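# Stand tray, bottle and box bottom in the wooden rack

## Task

Put the plastic tray, the glass bottle and the box bottom upright into the wooden rack, one item per pocket, each resting on its pocket's floor and oriented the way the reference picture "manual" shows; each item is judged on its own. When done, the rack must still be standing on the table and nothing may have been tipped over.

## Robot and tools

Robot: two xArm6 arms, left_arm and right_arm, each with a parallel two-finger gripper. Calibrated base origins in the scene frame: left_arm at (-0.026, +0.339, 0) m with quat_wxyz (+1.000, 0, 0, -0.028); right_arm at (+0.002, -0.412, 0) m with quat_wxyz (+1.000, 0, 0, -0.011). A two-camera stand is fixed behind the arms. Loose objects can occasionally get a small outside nudge.

Scene frame: origin at table-top height, halfway between the nominal bases. +x points out over the table, +y toward left_arm, +z up. Arm names are not image sides. Reported hand positions are in metres and can be off by a few centimetres, more at long reach.

Joint order in every row and every per-arm list: waist, shoulder, elbow, forearm roll, wrist pitch, wrist roll. Stated ranges (rad): waist and forearm roll and wrist roll -6.283..6.283, shoulder -2.059..2.094, elbow -3.927..0.192, wrist pitch -1.693..3.142. Real ends can differ by up to 0.010 rad.

A row is always 14 plain numbers in [-1, 1], for both arms even if one is idle: left_arm's 6 joint values then its opening, then right_arm's 6 joint values then its opening. Joint values are offsets, not poses: they are added to the "Joint targets" that stood when the action (or move) began, scaled so 1.0 = 2.207 rad. They do not chain from the previous row; resending the same offset in a new action moves the joint further. Opening is absolute: +1 fully open, -1 closed. To keep a gripper as it is, resend its current command; a 0 there is itself a command (half open). Sending 0 for an arm's joints re-commands its current targets.

execute_actions(actions, cameras): actions is a list of actions; each action is a table of up to 15 rows, one row per 1/30 s step; a short table repeats its last row to fill 15 steps. An action is rejected for both arms if it would push a joint more than 0.010 rad beyond its range; a badly formed or failing first action rejects the whole call. Images come back only if actions is empty or cameras requests them. cameras: list of names, ["all"], or [] for none.

move(target, speed, blend, opening_speed, blocking, cameras): target is one 14-number row or a list of up to 15 rows; every row's joint values are offsets from the Joint targets at the call's start (not from the previous row). All joints travel together, so grippers follow curves and nothing avoids obstacles. speed: rad/s for the joint with the longest travel, 0.01 to 3.14, default 0.5 (one number or one per target). blend: rad of corner rounding per target; 0 stops at each. opening_speed: gripper opening change per second on the -1..+1 scale, at least 0.2. blocking=false returns after about 0.5 s while the move continues. Whole move capped at 10 s. The result adds a "move:" line: done, off_target, moving, held or fault, possibly limits=held.

wait(seconds 0 to 10): let time pass holding commands. stop(): brakes a running move. zoom_image(camera, region [x0, y0, x1, y1] in pixels, at most 504x504) enlarges part of the newest image of that camera. show_instructions(): shows the reference image(s). clear_fault(arm: left_arm or right_arm): clears a reported torque fault. read_manual(section="licences"): licence text only. finished_scene(scene): ends the scene, irreversible.

Cameras: cam_head_left, cam_head_right, cam_high, cam_low, cam_left_wrist, cam_right_wrist, each 896x504. Calibration (K, distortion, T_world_to_cam) is given; fixed cameras may have shifted slightly, wrist camera poses follow reported joints and may lag during motion.

Gripper: fingers point along its +z and close along its y. end_effector_position is the point between the pads when closed, roughly 2 cm short of the fingertips; closing pushes the tips about 10 mm further along +z, mostly while pads are over 40 mm apart. Grip by commanding an opening clearly below grip_measured; lower squeezes harder (about 24 N per pad max).

Results: end_effector_position, end_effector_quat_wxyz, linear (m/s) and angular (rad/s) velocities; Joint positions per arm in rad plus pad gap in m (0.084 open); Joint velocities ("within noise" if still); Joint targets (base for your next offsets); Tool commands; grip_measured; joint torques (include arm weight, offset and noisy; positive toward larger angle); step readings for action calls. Lines to watch: "joint sent to its limit", "joint command not followed" (clearance check between arms altered targets), TORQUE FAULT (arm halts until clear_fault), MOTOR HOT and OVER-TEMPERATURE FAULT (arm braked 30-60 s).

Motion limits: joint targets move at most 3.14 rad/s and stay within 0.637 rad of measured angles; gripper speed capped at 1 m/s, so big offsets can need several actions. To end a push or recover a dragged arm, command targets back past the measured positions.

Avoid: dropping or releasing moving items, knocking the container or objects over, anything leaving the table, fast or forceful contact with fixed or heavy things, any contact or squeeze between the two arms (including closing a gripper on the other arm's fingers), exceeding load limits (N m: waist 44.8, shoulder 44.8, elbow 27.6, forearm roll 27.6, wrist pitch 14.9, wrist roll 15.5; held weight counts), and holding loads or stretched poses long enough to overheat motors.

Each tool is called after "Call:" in YAML: its name, and indented under it one key for each argument.

Reference images:

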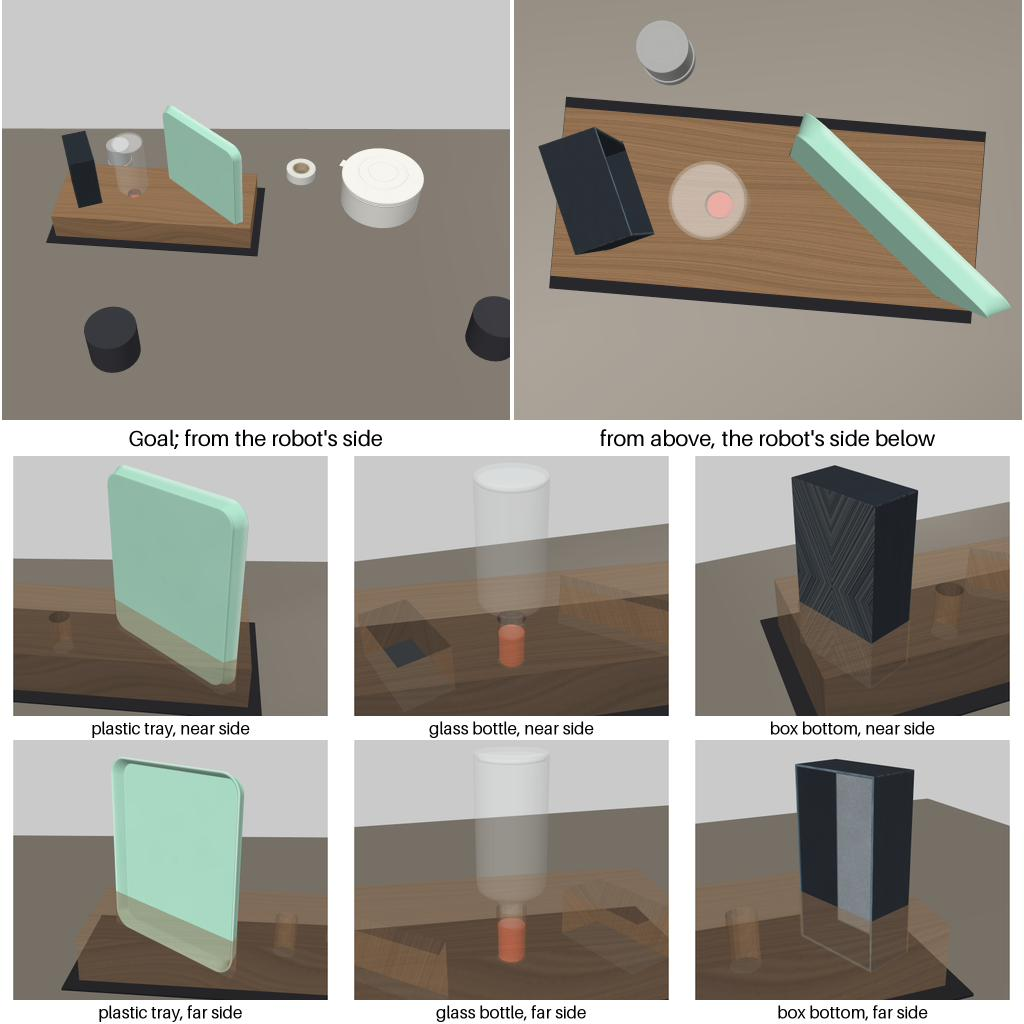

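## Session

Call:
execute_actions:
  actions: []

Scene clock: 0.00 s.
left_arm: end_effector_position=(+0.1641, +0.8957, +0.2553) grip_measured=+1.00 end_effector_quat_wxyz=(-0.169, +0.637, -0.422, +0.623) | right_arm: end_effector_position=(+0.2860, -0.4563, +0.3106) grip_measured=+1.00 end_effector_quat_wxyz=(-0.306, -0.429, +0.784, -0.328)
Joint positions: left_arm=[1.73 0.775 -1.851 -1.211 1.852 3.003 0.084] | right_arm=[0.482 -0.338 -0.865 -0.684 1.847 2.636 0.084]
Joint velocities: within noise
Joint torques (N m): no reading
Joint targets: left_arm=[1.730 0.775 -1.851 -1.211 1.852 3.003] | right_arm=[0.482 -0.338 -0.865 -0.684 1.847 2.636]
Tool commands: left_gripper/opening=+1.0 right_gripper/opening=+1.0

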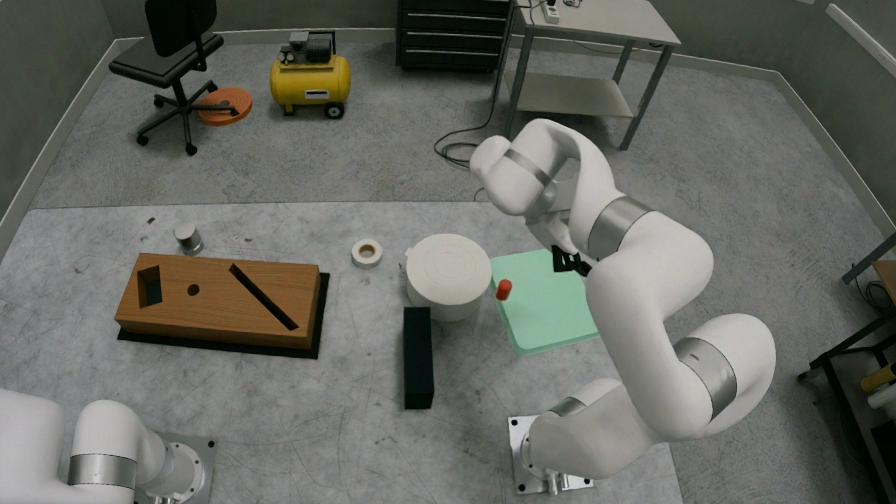

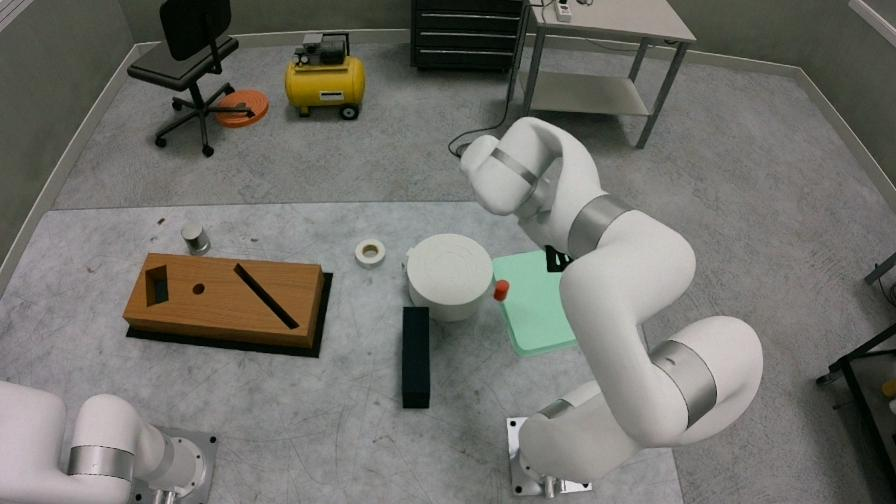

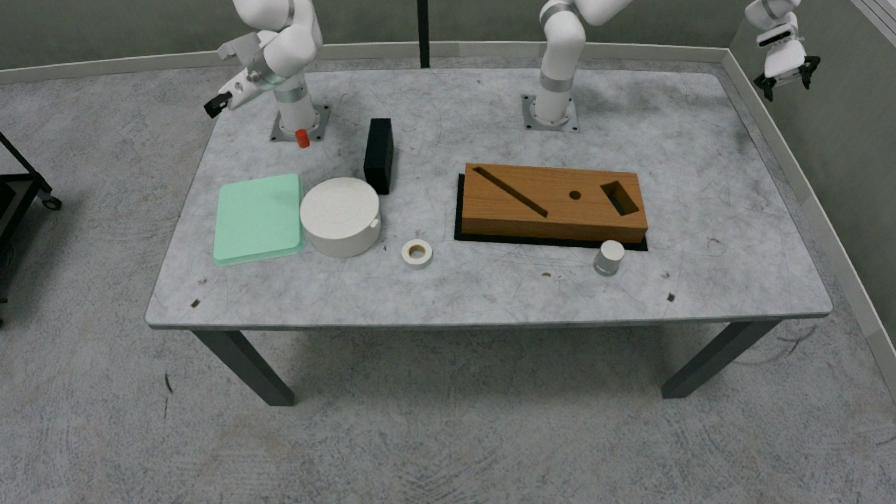

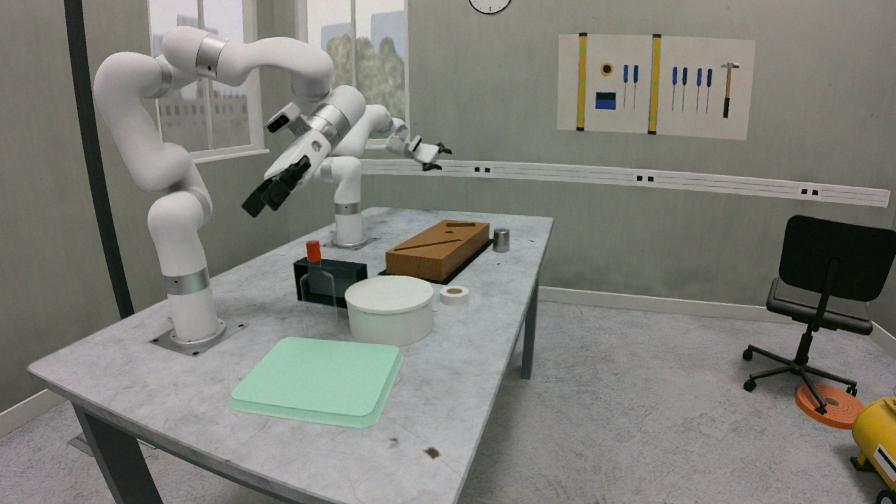

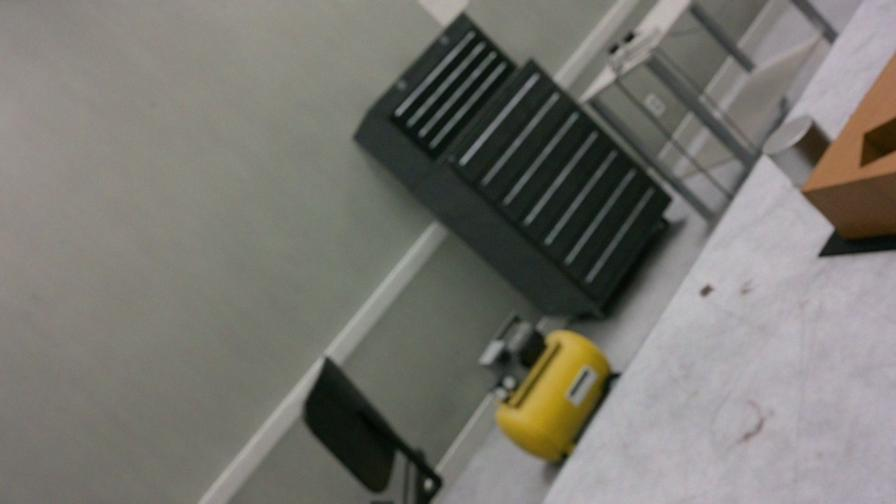

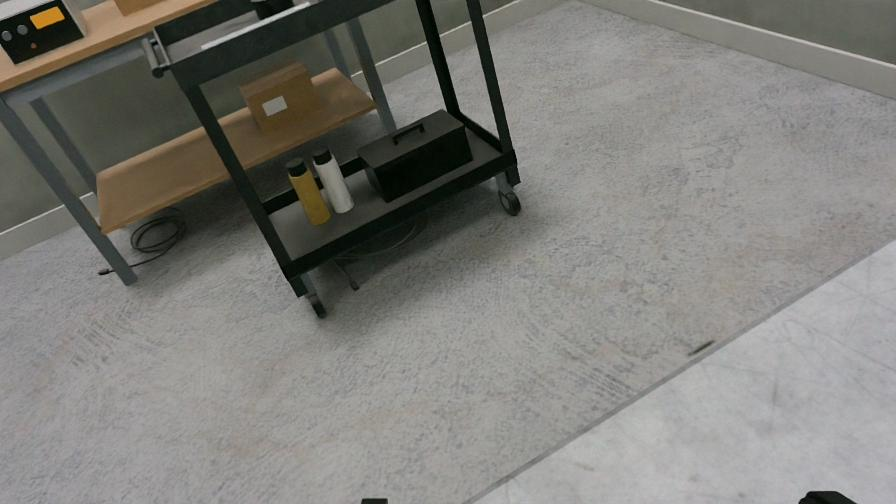

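Call:
zoom_image:
  camera: "cam_head_left"
  region: [370, 190, 622, 420]

Call:
zoom_image:
  camera: "cam_head_left"
  region: [100, 200, 352, 370]

Call:
zoom_image:
  camera: "cam_high"
  region: [180, 100, 440, 290]

Call:
zoom_image:
  camera: "cam_high"
  region: [430, 140, 680, 300]

Call:
zoom_image:
  camera: "cam_low"
  region: [220, 200, 520, 430]

Scaled by 2.000 from the camera's 896x504 image, which has a finer 1280x720 frame.

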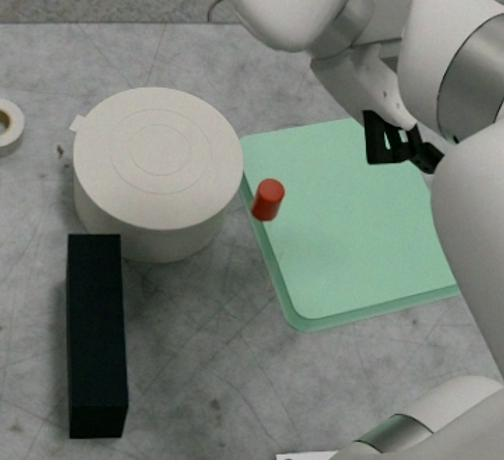

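Scaled by 2.000 from the camera's 896x504 image, which has a finer 1280x720 frame.

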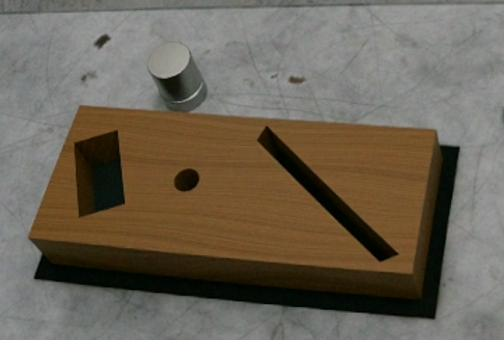

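Scaled by 1.938 from the camera's 896x504 image, which has a finer 1280x720 frame.

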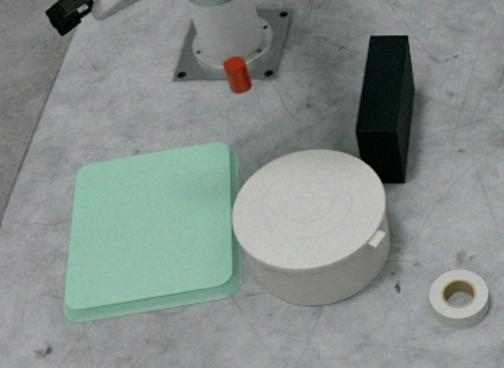

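Scaled by 2.016 from the camera's 896x504 image, which has a finer 1280x720 frame.

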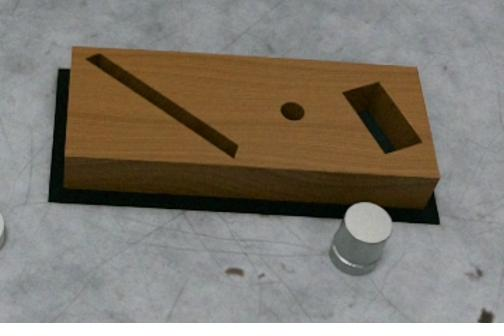

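Scaled by 1.680 from the camera's 896x504 image, which has a finer 1280x720 frame.

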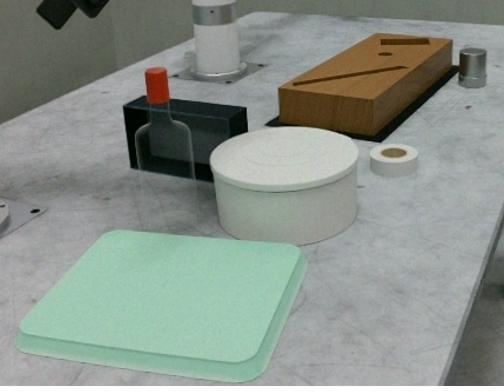

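Call:
zoom_image:
  camera: "cam_low"
  region: [285, 230, 385, 330]

Call:
zoom_image:
  camera: "cam_high"
  region: [280, 100, 410, 210]

Call:
zoom_image:
  camera: "cam_head_left"
  region: [390, 260, 530, 420]

Call:
zoom_image:
  camera: "cam_head_right"
  region: [390, 260, 530, 420]

Scaled by 5.040 from the camera's 896x504 image, which has a finer 1280x720 frame.

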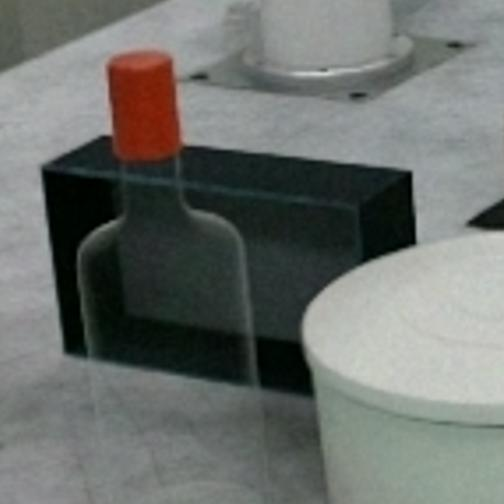

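Scaled by 3.877 from the camera's 896x504 image, which has a finer 1280x720 frame.

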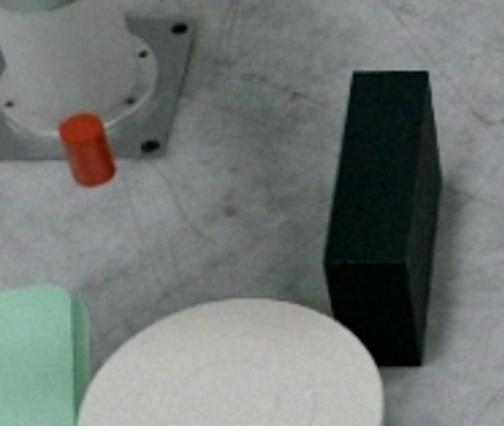

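Scaled by 3.150 from the camera's 896x504 image, which has a finer 1280x720 frame.

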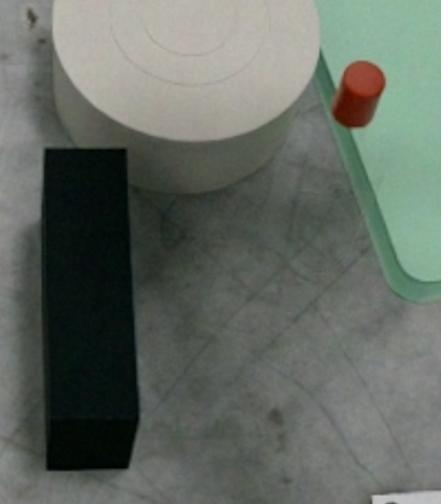

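Scaled by 3.150 from the camera's 896x504 image, which has a finer 1280x720 frame.

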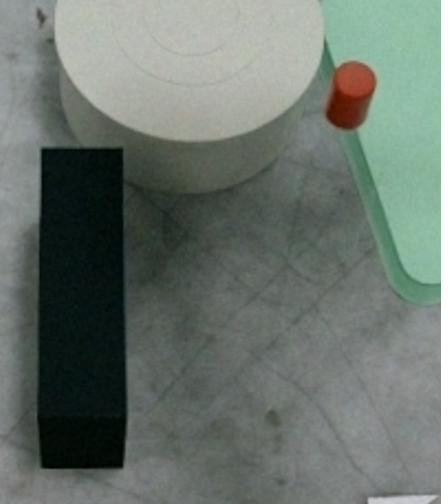

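Call:
move:
  target: [-0.7783,-0.3694,0.0488,0.5487,-0.0310,0.0430,1.0,-0.0874,0.0541,-0.3870,0.3099,0.0411,0.3501,1.0]
  speed: 1.0
  cameras: ["all"]

Scene clock: 155.23 s.
left_arm: end_effector_position=(+0.4102, +0.3199, +0.4499) grip_measured=+1.00 end_effector_quat_wxyz=(+0.000, +0.000, +1.000, +0.000) | right_arm: end_effector_position=(+0.3478, -0.3171, +0.4999) grip_measured=+1.00 end_effector_quat_wxyz=(+0.000, +0.000, +1.000, +0.000)
Joint positions: left_arm=[0.012 -0.04 -1.743 0 1.783 3.098 0.084] | right_arm=[0.289 -0.219 -1.719 0 1.938 3.409 0.084]
Joint torques (N m): left_arm=[-3.58 -21.95 -9.34 2.91 -3.08 1.59] | right_arm=[-3.11 -9.55 -10.87 2.8 0.93 2.2]
Joint targets: left_arm=[0.012 -0.040 -1.743 0.000 1.783 3.098] | right_arm=[0.289 -0.219 -1.719 0.000 1.938 3.409]
move: done
camera_calibration:
cam_left_wrist: T_world_to_cam=[[0.00109149, 0.99994, -0.0108575, -0.283083], [0.99976, -0.00132874, -0.0218677, -0.324734], [-0.0218808, -0.010831, -0.999702, 0.592318], [0, 0, 0, 1]] pos_world=[0.337926, 0.28905, 0.581967]
cam_right_wrist: T_world_to_cam=[[0.0193133, 0.999674, 0.0167012, 0.339136], [0.999578, -0.0196687, 0.0213852, -0.297998], [0.0217067, 0.0162811, -0.999632, 0.629357], [0, 0, 0, 1]] pos_world=[0.277661, -0.355133, 0.629835]

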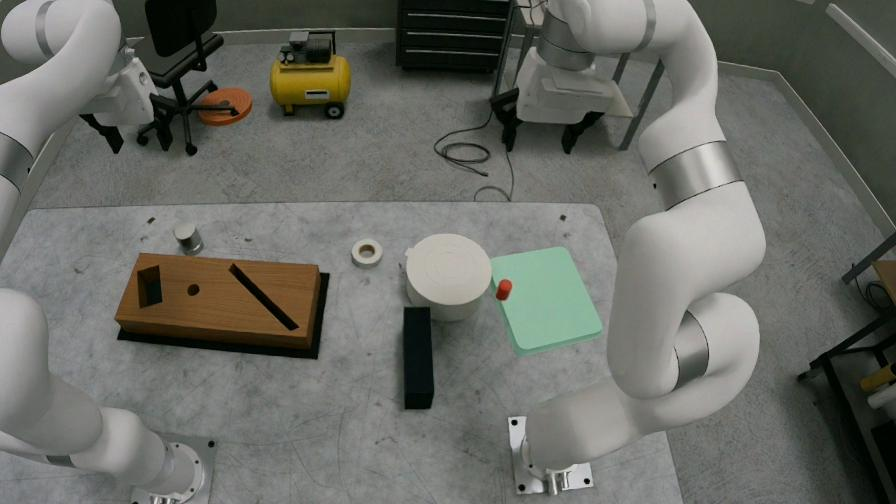

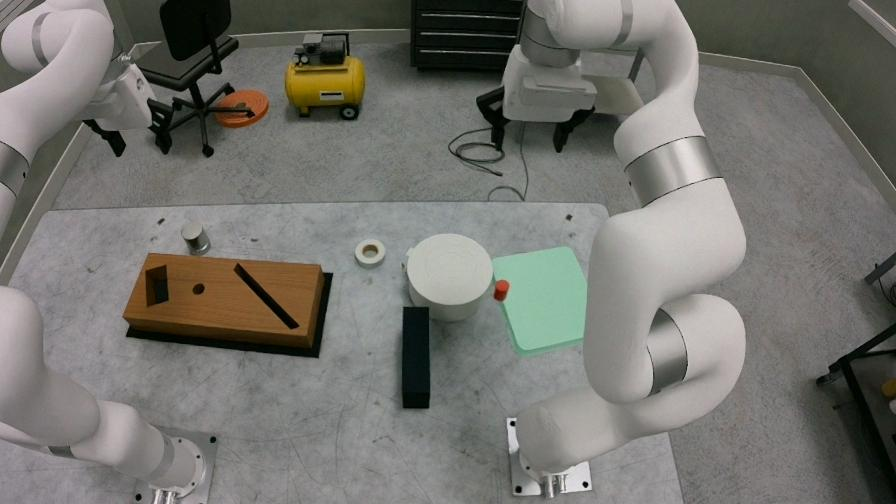

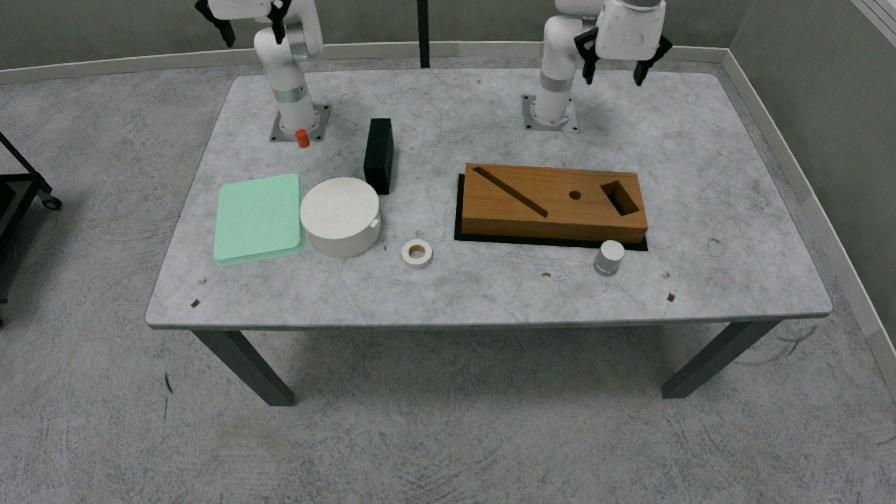

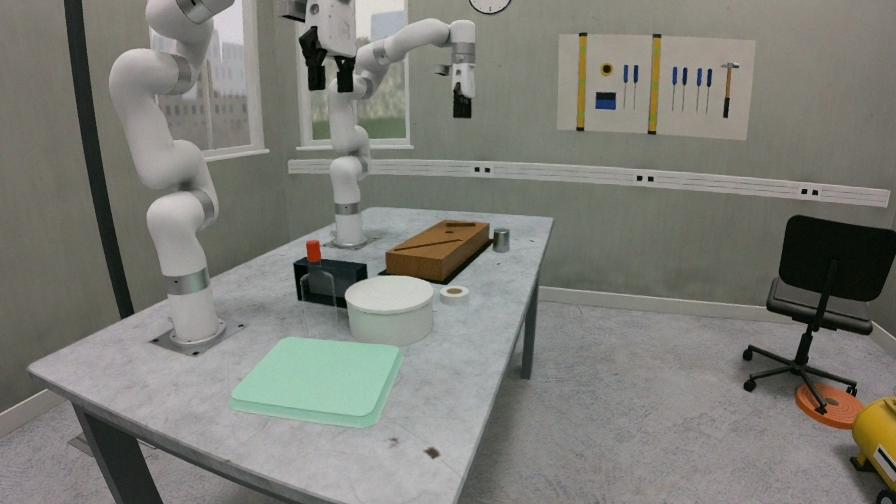

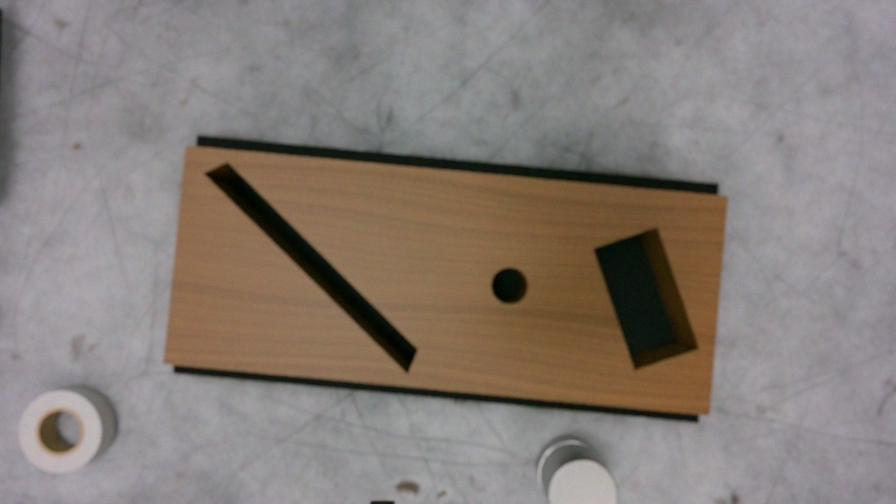

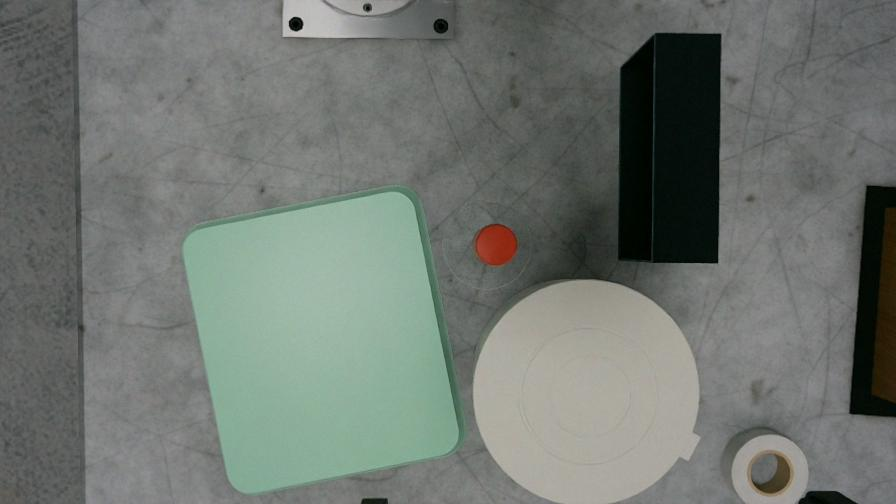

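Call:
zoom_image:
  camera: "cam_right_wrist"
  region: [60, 160, 500, 504]

Call:
zoom_image:
  camera: "cam_right_wrist"
  region: [430, 10, 750, 300]

Call:
zoom_image:
  camera: "cam_left_wrist"
  region: [160, 120, 450, 390]

Call:
zoom_image:
  camera: "cam_left_wrist"
  region: [460, 160, 750, 430]

Scaled by 1.145 from the camera's 896x504 image, which has a finer 1280x720 frame.

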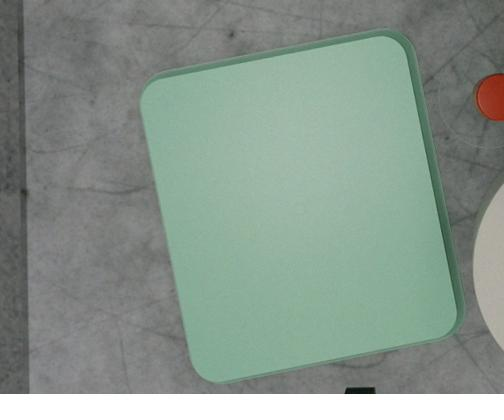

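Scaled by 1.575 from the camera's 896x504 image, which has a finer 1280x720 frame.

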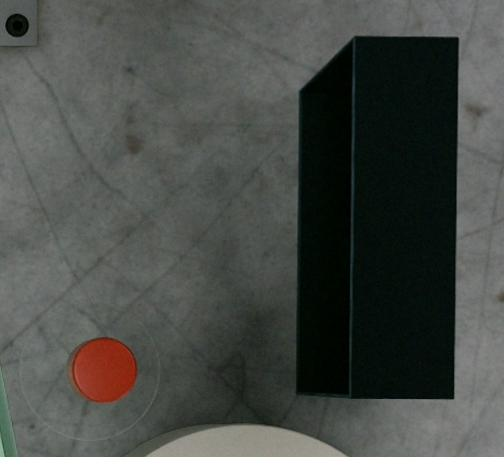

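Scaled by 1.738 from the camera's 896x504 image, which has a finer 1280x720 frame.

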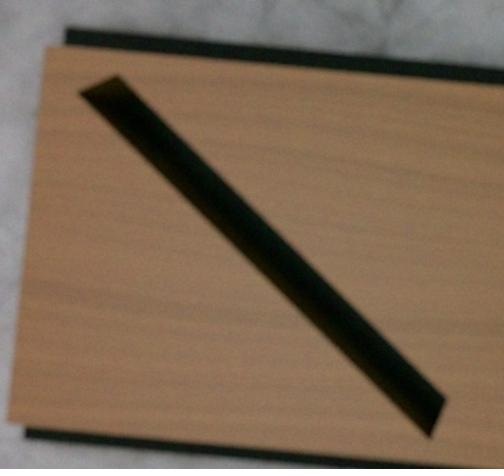

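Scaled by 1.738 from the camera's 896x504 image, which has a finer 1280x720 frame.

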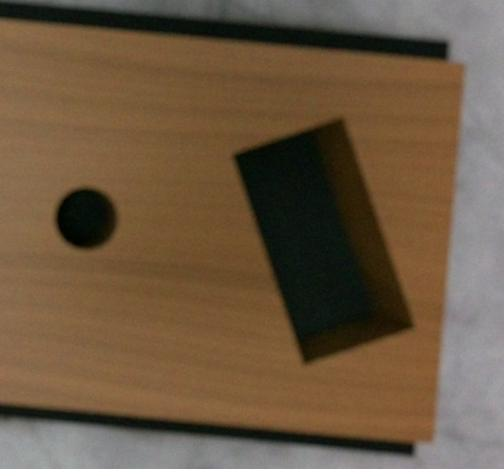

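Call:
move:
  target: [-0.4506,0.1637,0.0188,0,-0.1825,-0.4397,1.0,-0.2719,0,0,0,0,0,1.0]
  speed: 1.0
  cameras: ["cam_left_wrist"]

Scene clock: 214.07 s.
left_arm: end_effector_position=(+0.2624, -0.1499, +0.2800) grip_measured=+1.00 end_effector_quat_wxyz=(+0.000, +0.012, +1.000, +0.000) | right_arm: end_effector_position=(+0.3409, -0.5288, +0.4999) grip_measured=+1.00 end_effector_quat_wxyz=(+0.000, +0.295, +0.955, +0.000)
Joint positions: left_arm=[-0.982 0.321 -1.701 0 1.381 2.128 0.084] | right_arm=[-0.311 -0.219 -1.719 0 1.938 3.409 0.084]
Joint torques (N m): left_arm=[-3.41 -18.08 -10.24 2.02 -3.04 -1.62] | right_arm=[-2.94 -14.74 -10.75 -0.36 -1.06 0.34]
Joint targets: left_arm=[-0.982 0.321 -1.701 0.000 1.381 2.128] | right_arm=[-0.311 -0.219 -1.719 0.000 1.938 3.409]
move: done
camera_calibration:
cam_left_wrist: T_world_to_cam=[[0.0251951, 0.999622, -0.0110394, 0.178643], [0.999449, -0.0254261, -0.0213124, -0.18493], [-0.0215851, -0.0104964, -0.999712, 0.414152], [0, 0, 0, 1]] pos_world=[0.189267, -0.17893, 0.412064]
Images, in order (width x height): cam_left_wrist 896x504.

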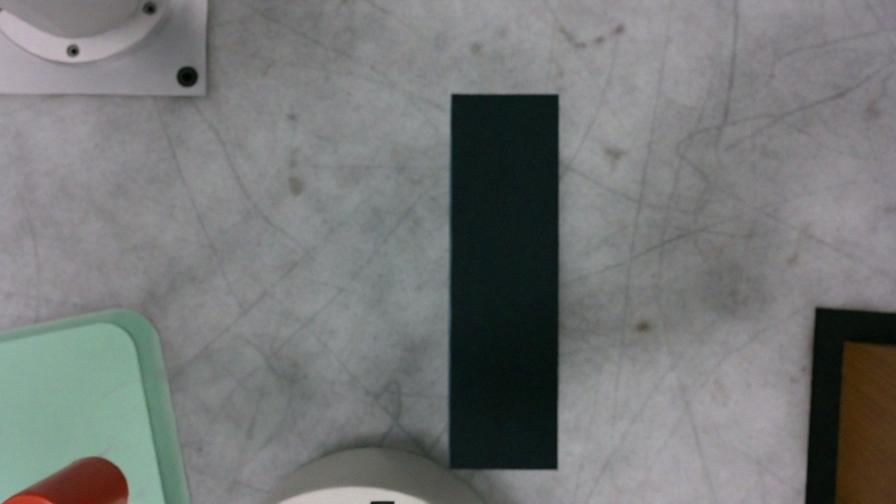

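Call:
move:
  target:
    - [-0.0097,0.0195,0.1025,0,-0.1220,-0.0082,1.0,0,0,0,0,0,0,1.0]
    - [-0.0097,0.0744,0.1548,0,-0.2293,-0.0082,1.0,0,0,0,0,0,0,1.0]
    - [-0.0097,0.0744,0.1548,0,-0.2293,-0.0082,-0.1,0,0,0,0,0,0,1.0]
  speed: [0.6,0.4,0.4]
  blend: [0.05,0,0]
  opening_speed: 1.0
  cameras: ["cam_head_left","cam_low","cam_left_wrist"]

Scene clock: 228.07 s.
left_arm: end_effector_position=(+0.2523, -0.1569, +0.0821) grip_measured=+0.20 end_effector_quat_wxyz=(+0.000, +0.014, +1.000, +0.000) | right_arm: end_effector_position=(+0.3409, -0.5288, +0.4999) grip_measured=+1.00 end_effector_quat_wxyz=(+0.000, +0.295, +0.955, +0.000)
Joint positions: left_arm=[-1.004 0.485 -1.36 0 0.875 2.11 0.052] | right_arm=[-0.311 -0.219 -1.719 0 1.938 3.409 0.084]
Joint torques (N m): left_arm=[-3.66 -19.84 -9.54 1.04 -2.5 -1.64] | right_arm=[-3.02 -14.67 -10.73 -1.8 -3.13 -1.89]
Joint targets: left_arm=[-1.004 0.485 -1.360 0.000 0.875 2.110] | right_arm=[-0.311 -0.219 -1.719 0.000 1.938 3.409]
move: done
camera_calibration:
cam_left_wrist: T_world_to_cam=[[0.0288909, 0.99952, -0.011198, 0.182848], [0.999349, -0.0291246, -0.0213001, -0.179804], [-0.0216161, -0.0105753, -0.99971, 0.216008], [0, 0, 0, 1]] pos_world=[0.179073, -0.185712, 0.214163]
Images, in order (width x height): cam_head_left 896x504, cam_low 896x504, cam_left_wrist 896x504.

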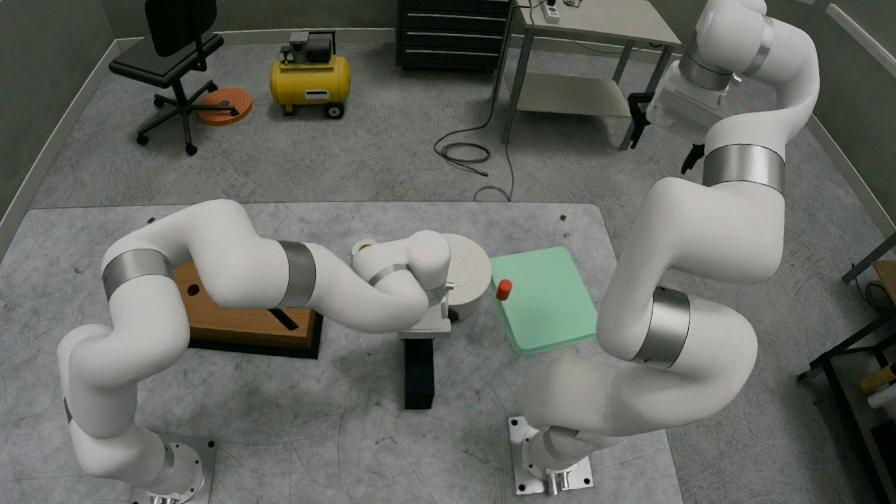

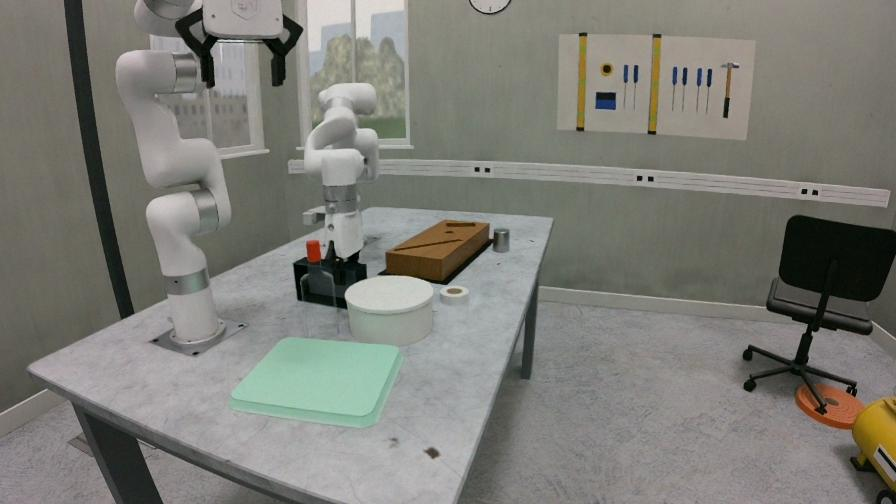

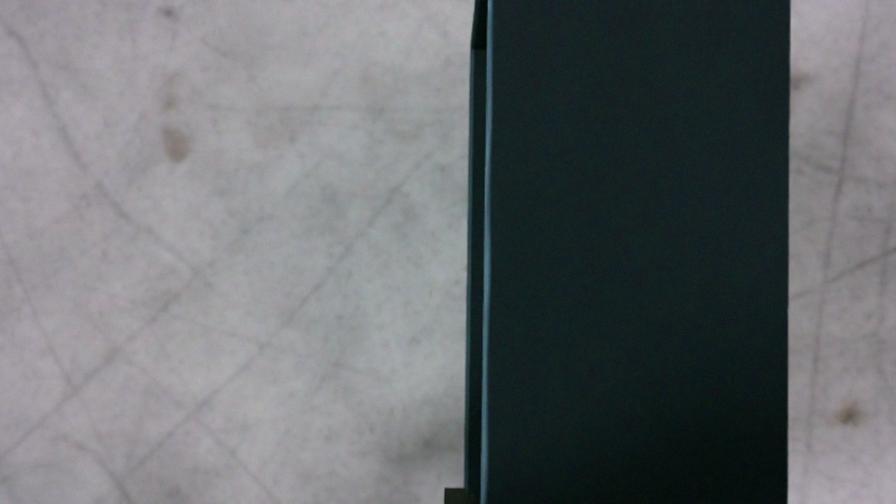

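Call:
move:
  target:
    - [0,-0.0550,-0.0523,0,0.1073,0,-0.5,0,0,0,0,0,0,1.0]
    - [0,-0.0744,-0.1548,0,0.2293,0,-0.5,0,0,0,0,0,0,1.0]
    - [0.0471,-0.3558,0.2084,0,-0.3963,0.2222,-0.5,0,0,0,0,0,0,1.0]
    - [0.0471,-0.3332,0.2175,0.7117,-0.3963,-0.3763,-0.5,0,0,0,0,0,0,1.0]
  speed: [0.4,0.8,1.0,1.2]
  blend: [0.05,0.1,0.1,0]
  cameras: ["cam_head_left","cam_high"]

Scene clock: 253.07 s.
left_arm: end_effector_position=(+0.2304, -0.1555, +0.3726) grip_measured=+0.19 end_effector_quat_wxyz=(+0.435, +0.276, +0.798, -0.313) | right_arm: end_effector_position=(+0.3409, -0.5288, +0.4999) grip_measured=+1.00 end_effector_quat_wxyz=(+0.000, +0.295, +0.955, +0.000)
Joint positions: left_arm=[-0.9 -0.25 -0.88 1.571 0 1.279 0.052] | right_arm=[-0.311 -0.219 -1.719 0 1.938 3.409 0.084]
Joint torques (N m): left_arm=[2.91 -7.58 -10.52 1.18 -2.07 -1.72] | right_arm=[-3 -14.57 -10.52 -1.77 -3.25 -1.91]
Joint targets: left_arm=[-0.900 -0.250 -0.880 1.571 0.000 1.279] | right_arm=[-0.311 -0.219 -1.719 0.000 1.938 3.409]
move: done
Images, in order (width x height): cam_head_left 896x504, cam_high 896x504.

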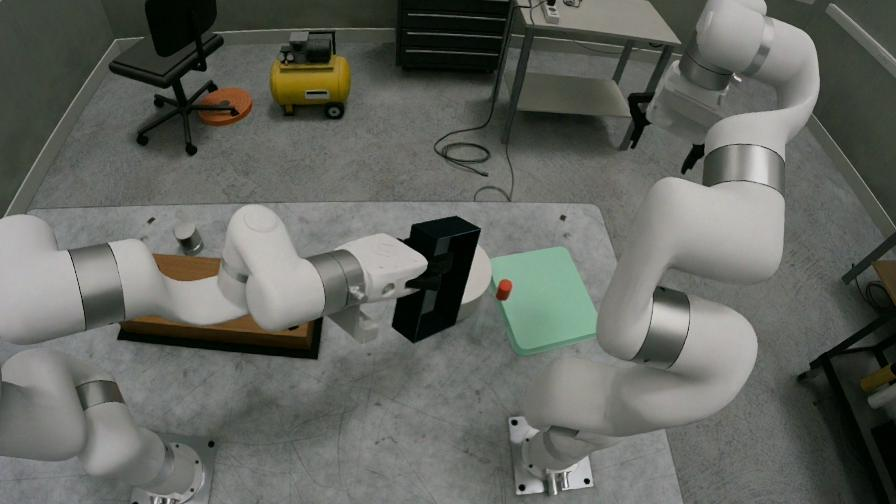

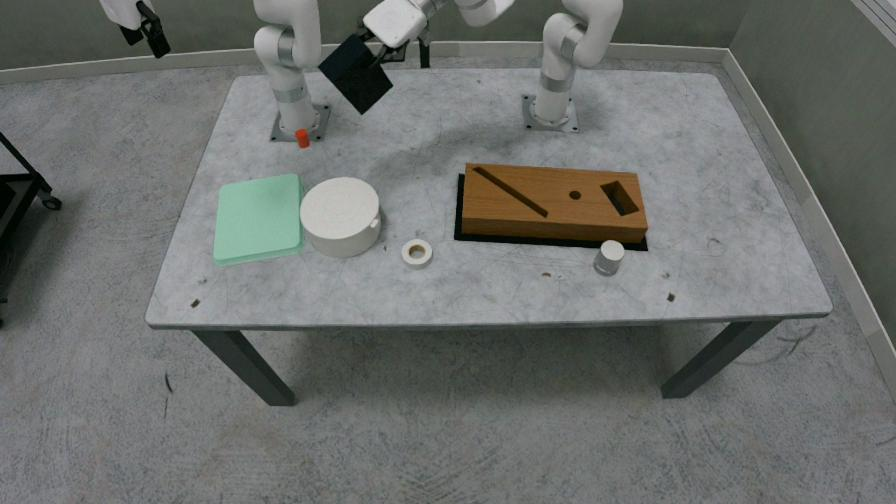

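Call:
move:
  target:
    - [0.0219,0.0680,0.0362,0.7117,0.0906,-0.5795,-0.5,0,0,0,0,0,0,1.0]
    - [0.0219,0.0718,0.2322,0.7117,0.5037,-0.5795,-0.5,0,0,0,0,0,0,1.0]
  speed: [1.2,0.8]
  blend: [0.1,0]
  cameras: ["cam_head_left","cam_low","cam_high"]

Scene clock: 259.63 s.
left_arm: end_effector_position=(+0.2820, -0.0550, +0.2065) grip_measured=+0.19 end_effector_quat_wxyz=(+0.636, +0.310, +0.635, -0.310) | right_arm: end_effector_position=(+0.3409, -0.5288, +0.4999) grip_measured=+1.00 end_effector_quat_wxyz=(+0.000, +0.295, +0.955, +0.000)
Joint positions: left_arm=[-0.851 -0.092 -0.367 3.142 1.112 0 0.052] | right_arm=[-0.311 -0.219 -1.719 0 1.938 3.409 0.084]
Joint torques (N m): left_arm=[2.94 -6.76 -7.18 3.2 3.16 -0.24] | right_arm=[-3.03 -14.44 -10.44 -1.82 -3.11 -2]
Joint targets: left_arm=[-0.851 -0.092 -0.367 3.142 1.112 0.000] | right_arm=[-0.311 -0.219 -1.719 0.000 1.938 3.409]
move: done
Images, in order (width x height): cam_head_left 896x504, cam_high 896x504, cam_low 896x504.

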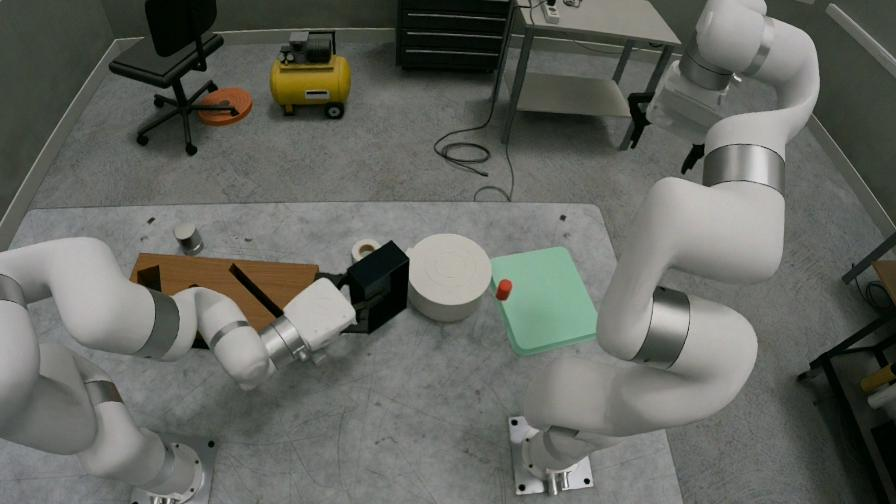

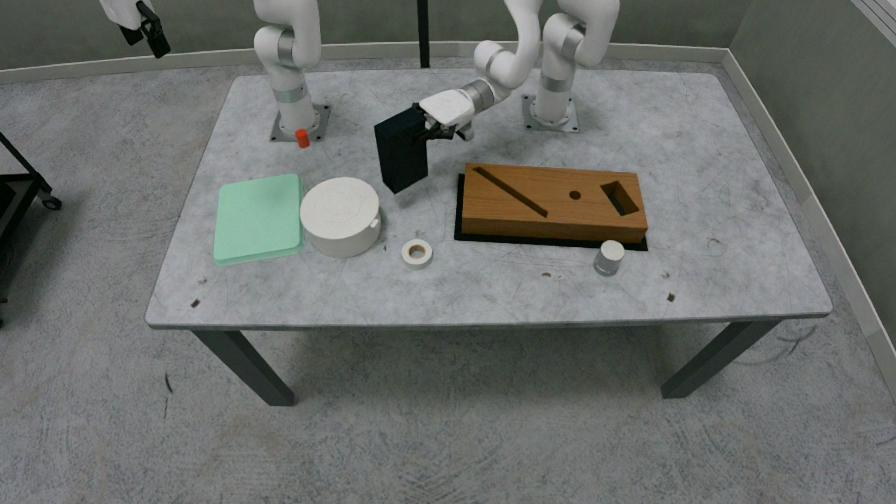

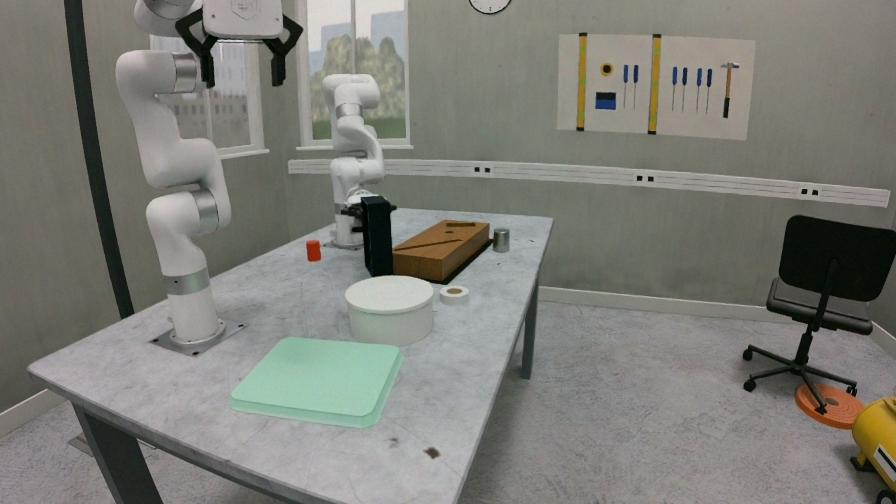

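Call:
move:
  target: [0,0.1060,-0.0045,0,0.1015,0,-0.5,0,0,0,0,0,0,1.0]
  speed: 0.35
  cameras: ["cam_low","cam_high"]

Call:
zoom_image:
  camera: "cam_low"
  region: [300, 170, 460, 310]

Call:
zoom_image:
  camera: "cam_high"
  region: [340, 80, 500, 220]

Scene clock: 274.43 s.
left_arm: end_effector_position=(+0.2820, -0.0550, +0.1501) grip_measured=+0.19 end_effector_quat_wxyz=(+0.636, +0.310, +0.635, -0.310) | right_arm: end_effector_position=(+0.3409, -0.5288, +0.4999) grip_measured=+1.00 end_effector_quat_wxyz=(+0.000, +0.295, +0.955, +0.000)
Joint positions: left_arm=[-0.851 0.142 -0.377 3.142 1.336 0 0.052] | right_arm=[-0.311 -0.219 -1.719 0 1.938 3.409 0.084]
Joint torques (N m): left_arm=[2.73 -8.86 -8.95 3.17 3.14 1.32] | right_arm=[-2.79 -14.27 -10.42 -1.64 -3.1 -1.9]
Joint targets: left_arm=[-0.851 0.142 -0.377 3.142 1.336 0.000] | right_arm=[-0.311 -0.219 -1.719 0.000 1.938 3.409]
move: done
Images, in order (width x height): cam_high 896x504, cam_low 896x504.

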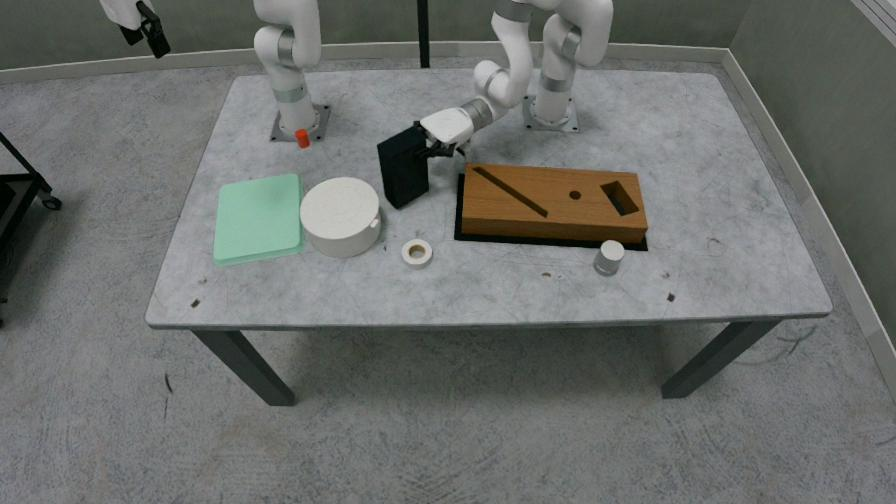

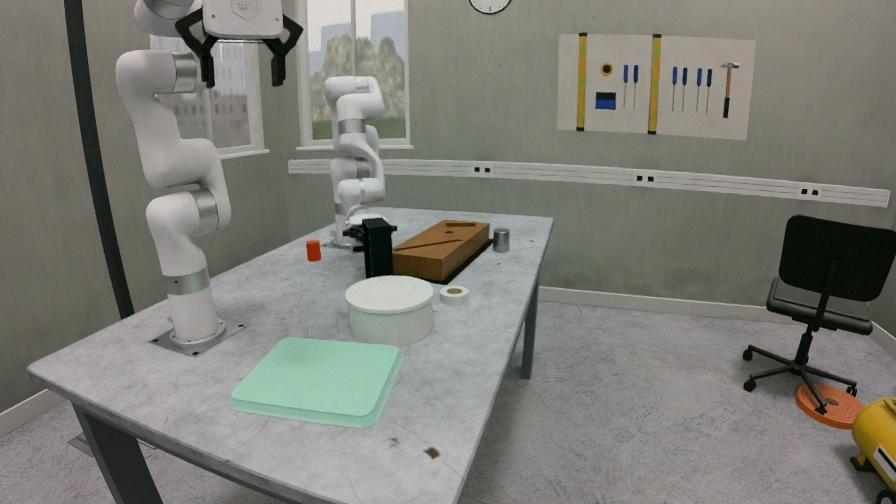

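Scaled by 3.150 from the camera's 896x504 image, which has a finer 1280x720 frame.

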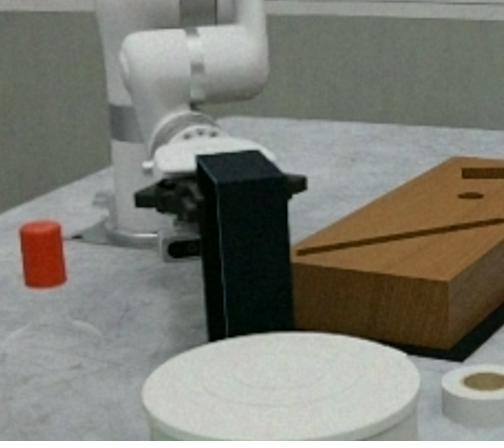

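Scaled by 3.150 from the camera's 896x504 image, which has a finer 1280x720 frame.

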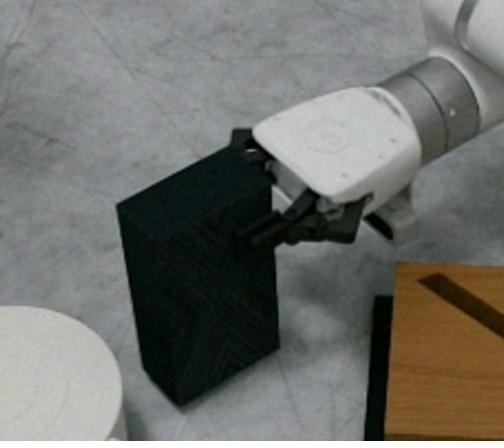

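Call:
move:
  target: [0,0.0070,-0.0010,0,0.0060,0,-0.5,0,0,0,0,0,0,1.0]
  speed: 0.1

Scene clock: 277.90 s.
left_arm: end_effector_position=(+0.2820, -0.0550, +0.1465) grip_measured=+0.19 end_effector_quat_wxyz=(+0.636, +0.310, +0.635, -0.310) | right_arm: end_effector_position=(+0.3409, -0.5288, +0.4999) grip_measured=+1.00 end_effector_quat_wxyz=(+0.000, +0.295, +0.955, +0.000)
Joint positions: left_arm=[-0.851 0.157 -0.379 3.142 1.349 0 0.052] | right_arm=[-0.311 -0.219 -1.719 0 1.938 3.409 0.084]
Joint torques (N m): left_arm=[2.53 -8.56 -8.71 3.06 3.14 1.29] | right_arm=[-2.91 -14.23 -10.32 -1.81 -3.08 -1.85]
Joint targets: left_arm=[-0.851 0.158 -0.379 3.142 1.349 0.000] | right_arm=[-0.311 -0.219 -1.719 0.000 1.938 3.409]
move: done

Call:
move:
  target: [0,0.0039,-0.0005,0,0.0034,0,-0.5,0,0,0,0,0,0,1.0]
  speed: 0.1

Scene clock: 280.70 s.
left_arm: end_effector_position=(+0.2820, -0.0550, +0.1446) grip_measured=+0.19 end_effector_quat_wxyz=(+0.636, +0.310, +0.635, -0.310) | right_arm: end_effector_position=(+0.3409, -0.5288, +0.4999) grip_measured=+1.00 end_effector_quat_wxyz=(+0.000, +0.295, +0.955, +0.000)
Joint positions: left_arm=[-0.851 0.166 -0.381 3.142 1.356 0 0.052] | right_arm=[-0.311 -0.219 -1.719 0 1.938 3.409 0.084]
Joint torques (N m): left_arm=[2.43 -8.81 -8.75 2.99 3.14 1.28] | right_arm=[-3.15 -14 -10.18 -1.75 -3.14 -1.9]
Joint targets: left_arm=[-0.851 0.166 -0.381 3.142 1.356 0.000] | right_arm=[-0.311 -0.219 -1.719 0.000 1.938 3.409]
move: done


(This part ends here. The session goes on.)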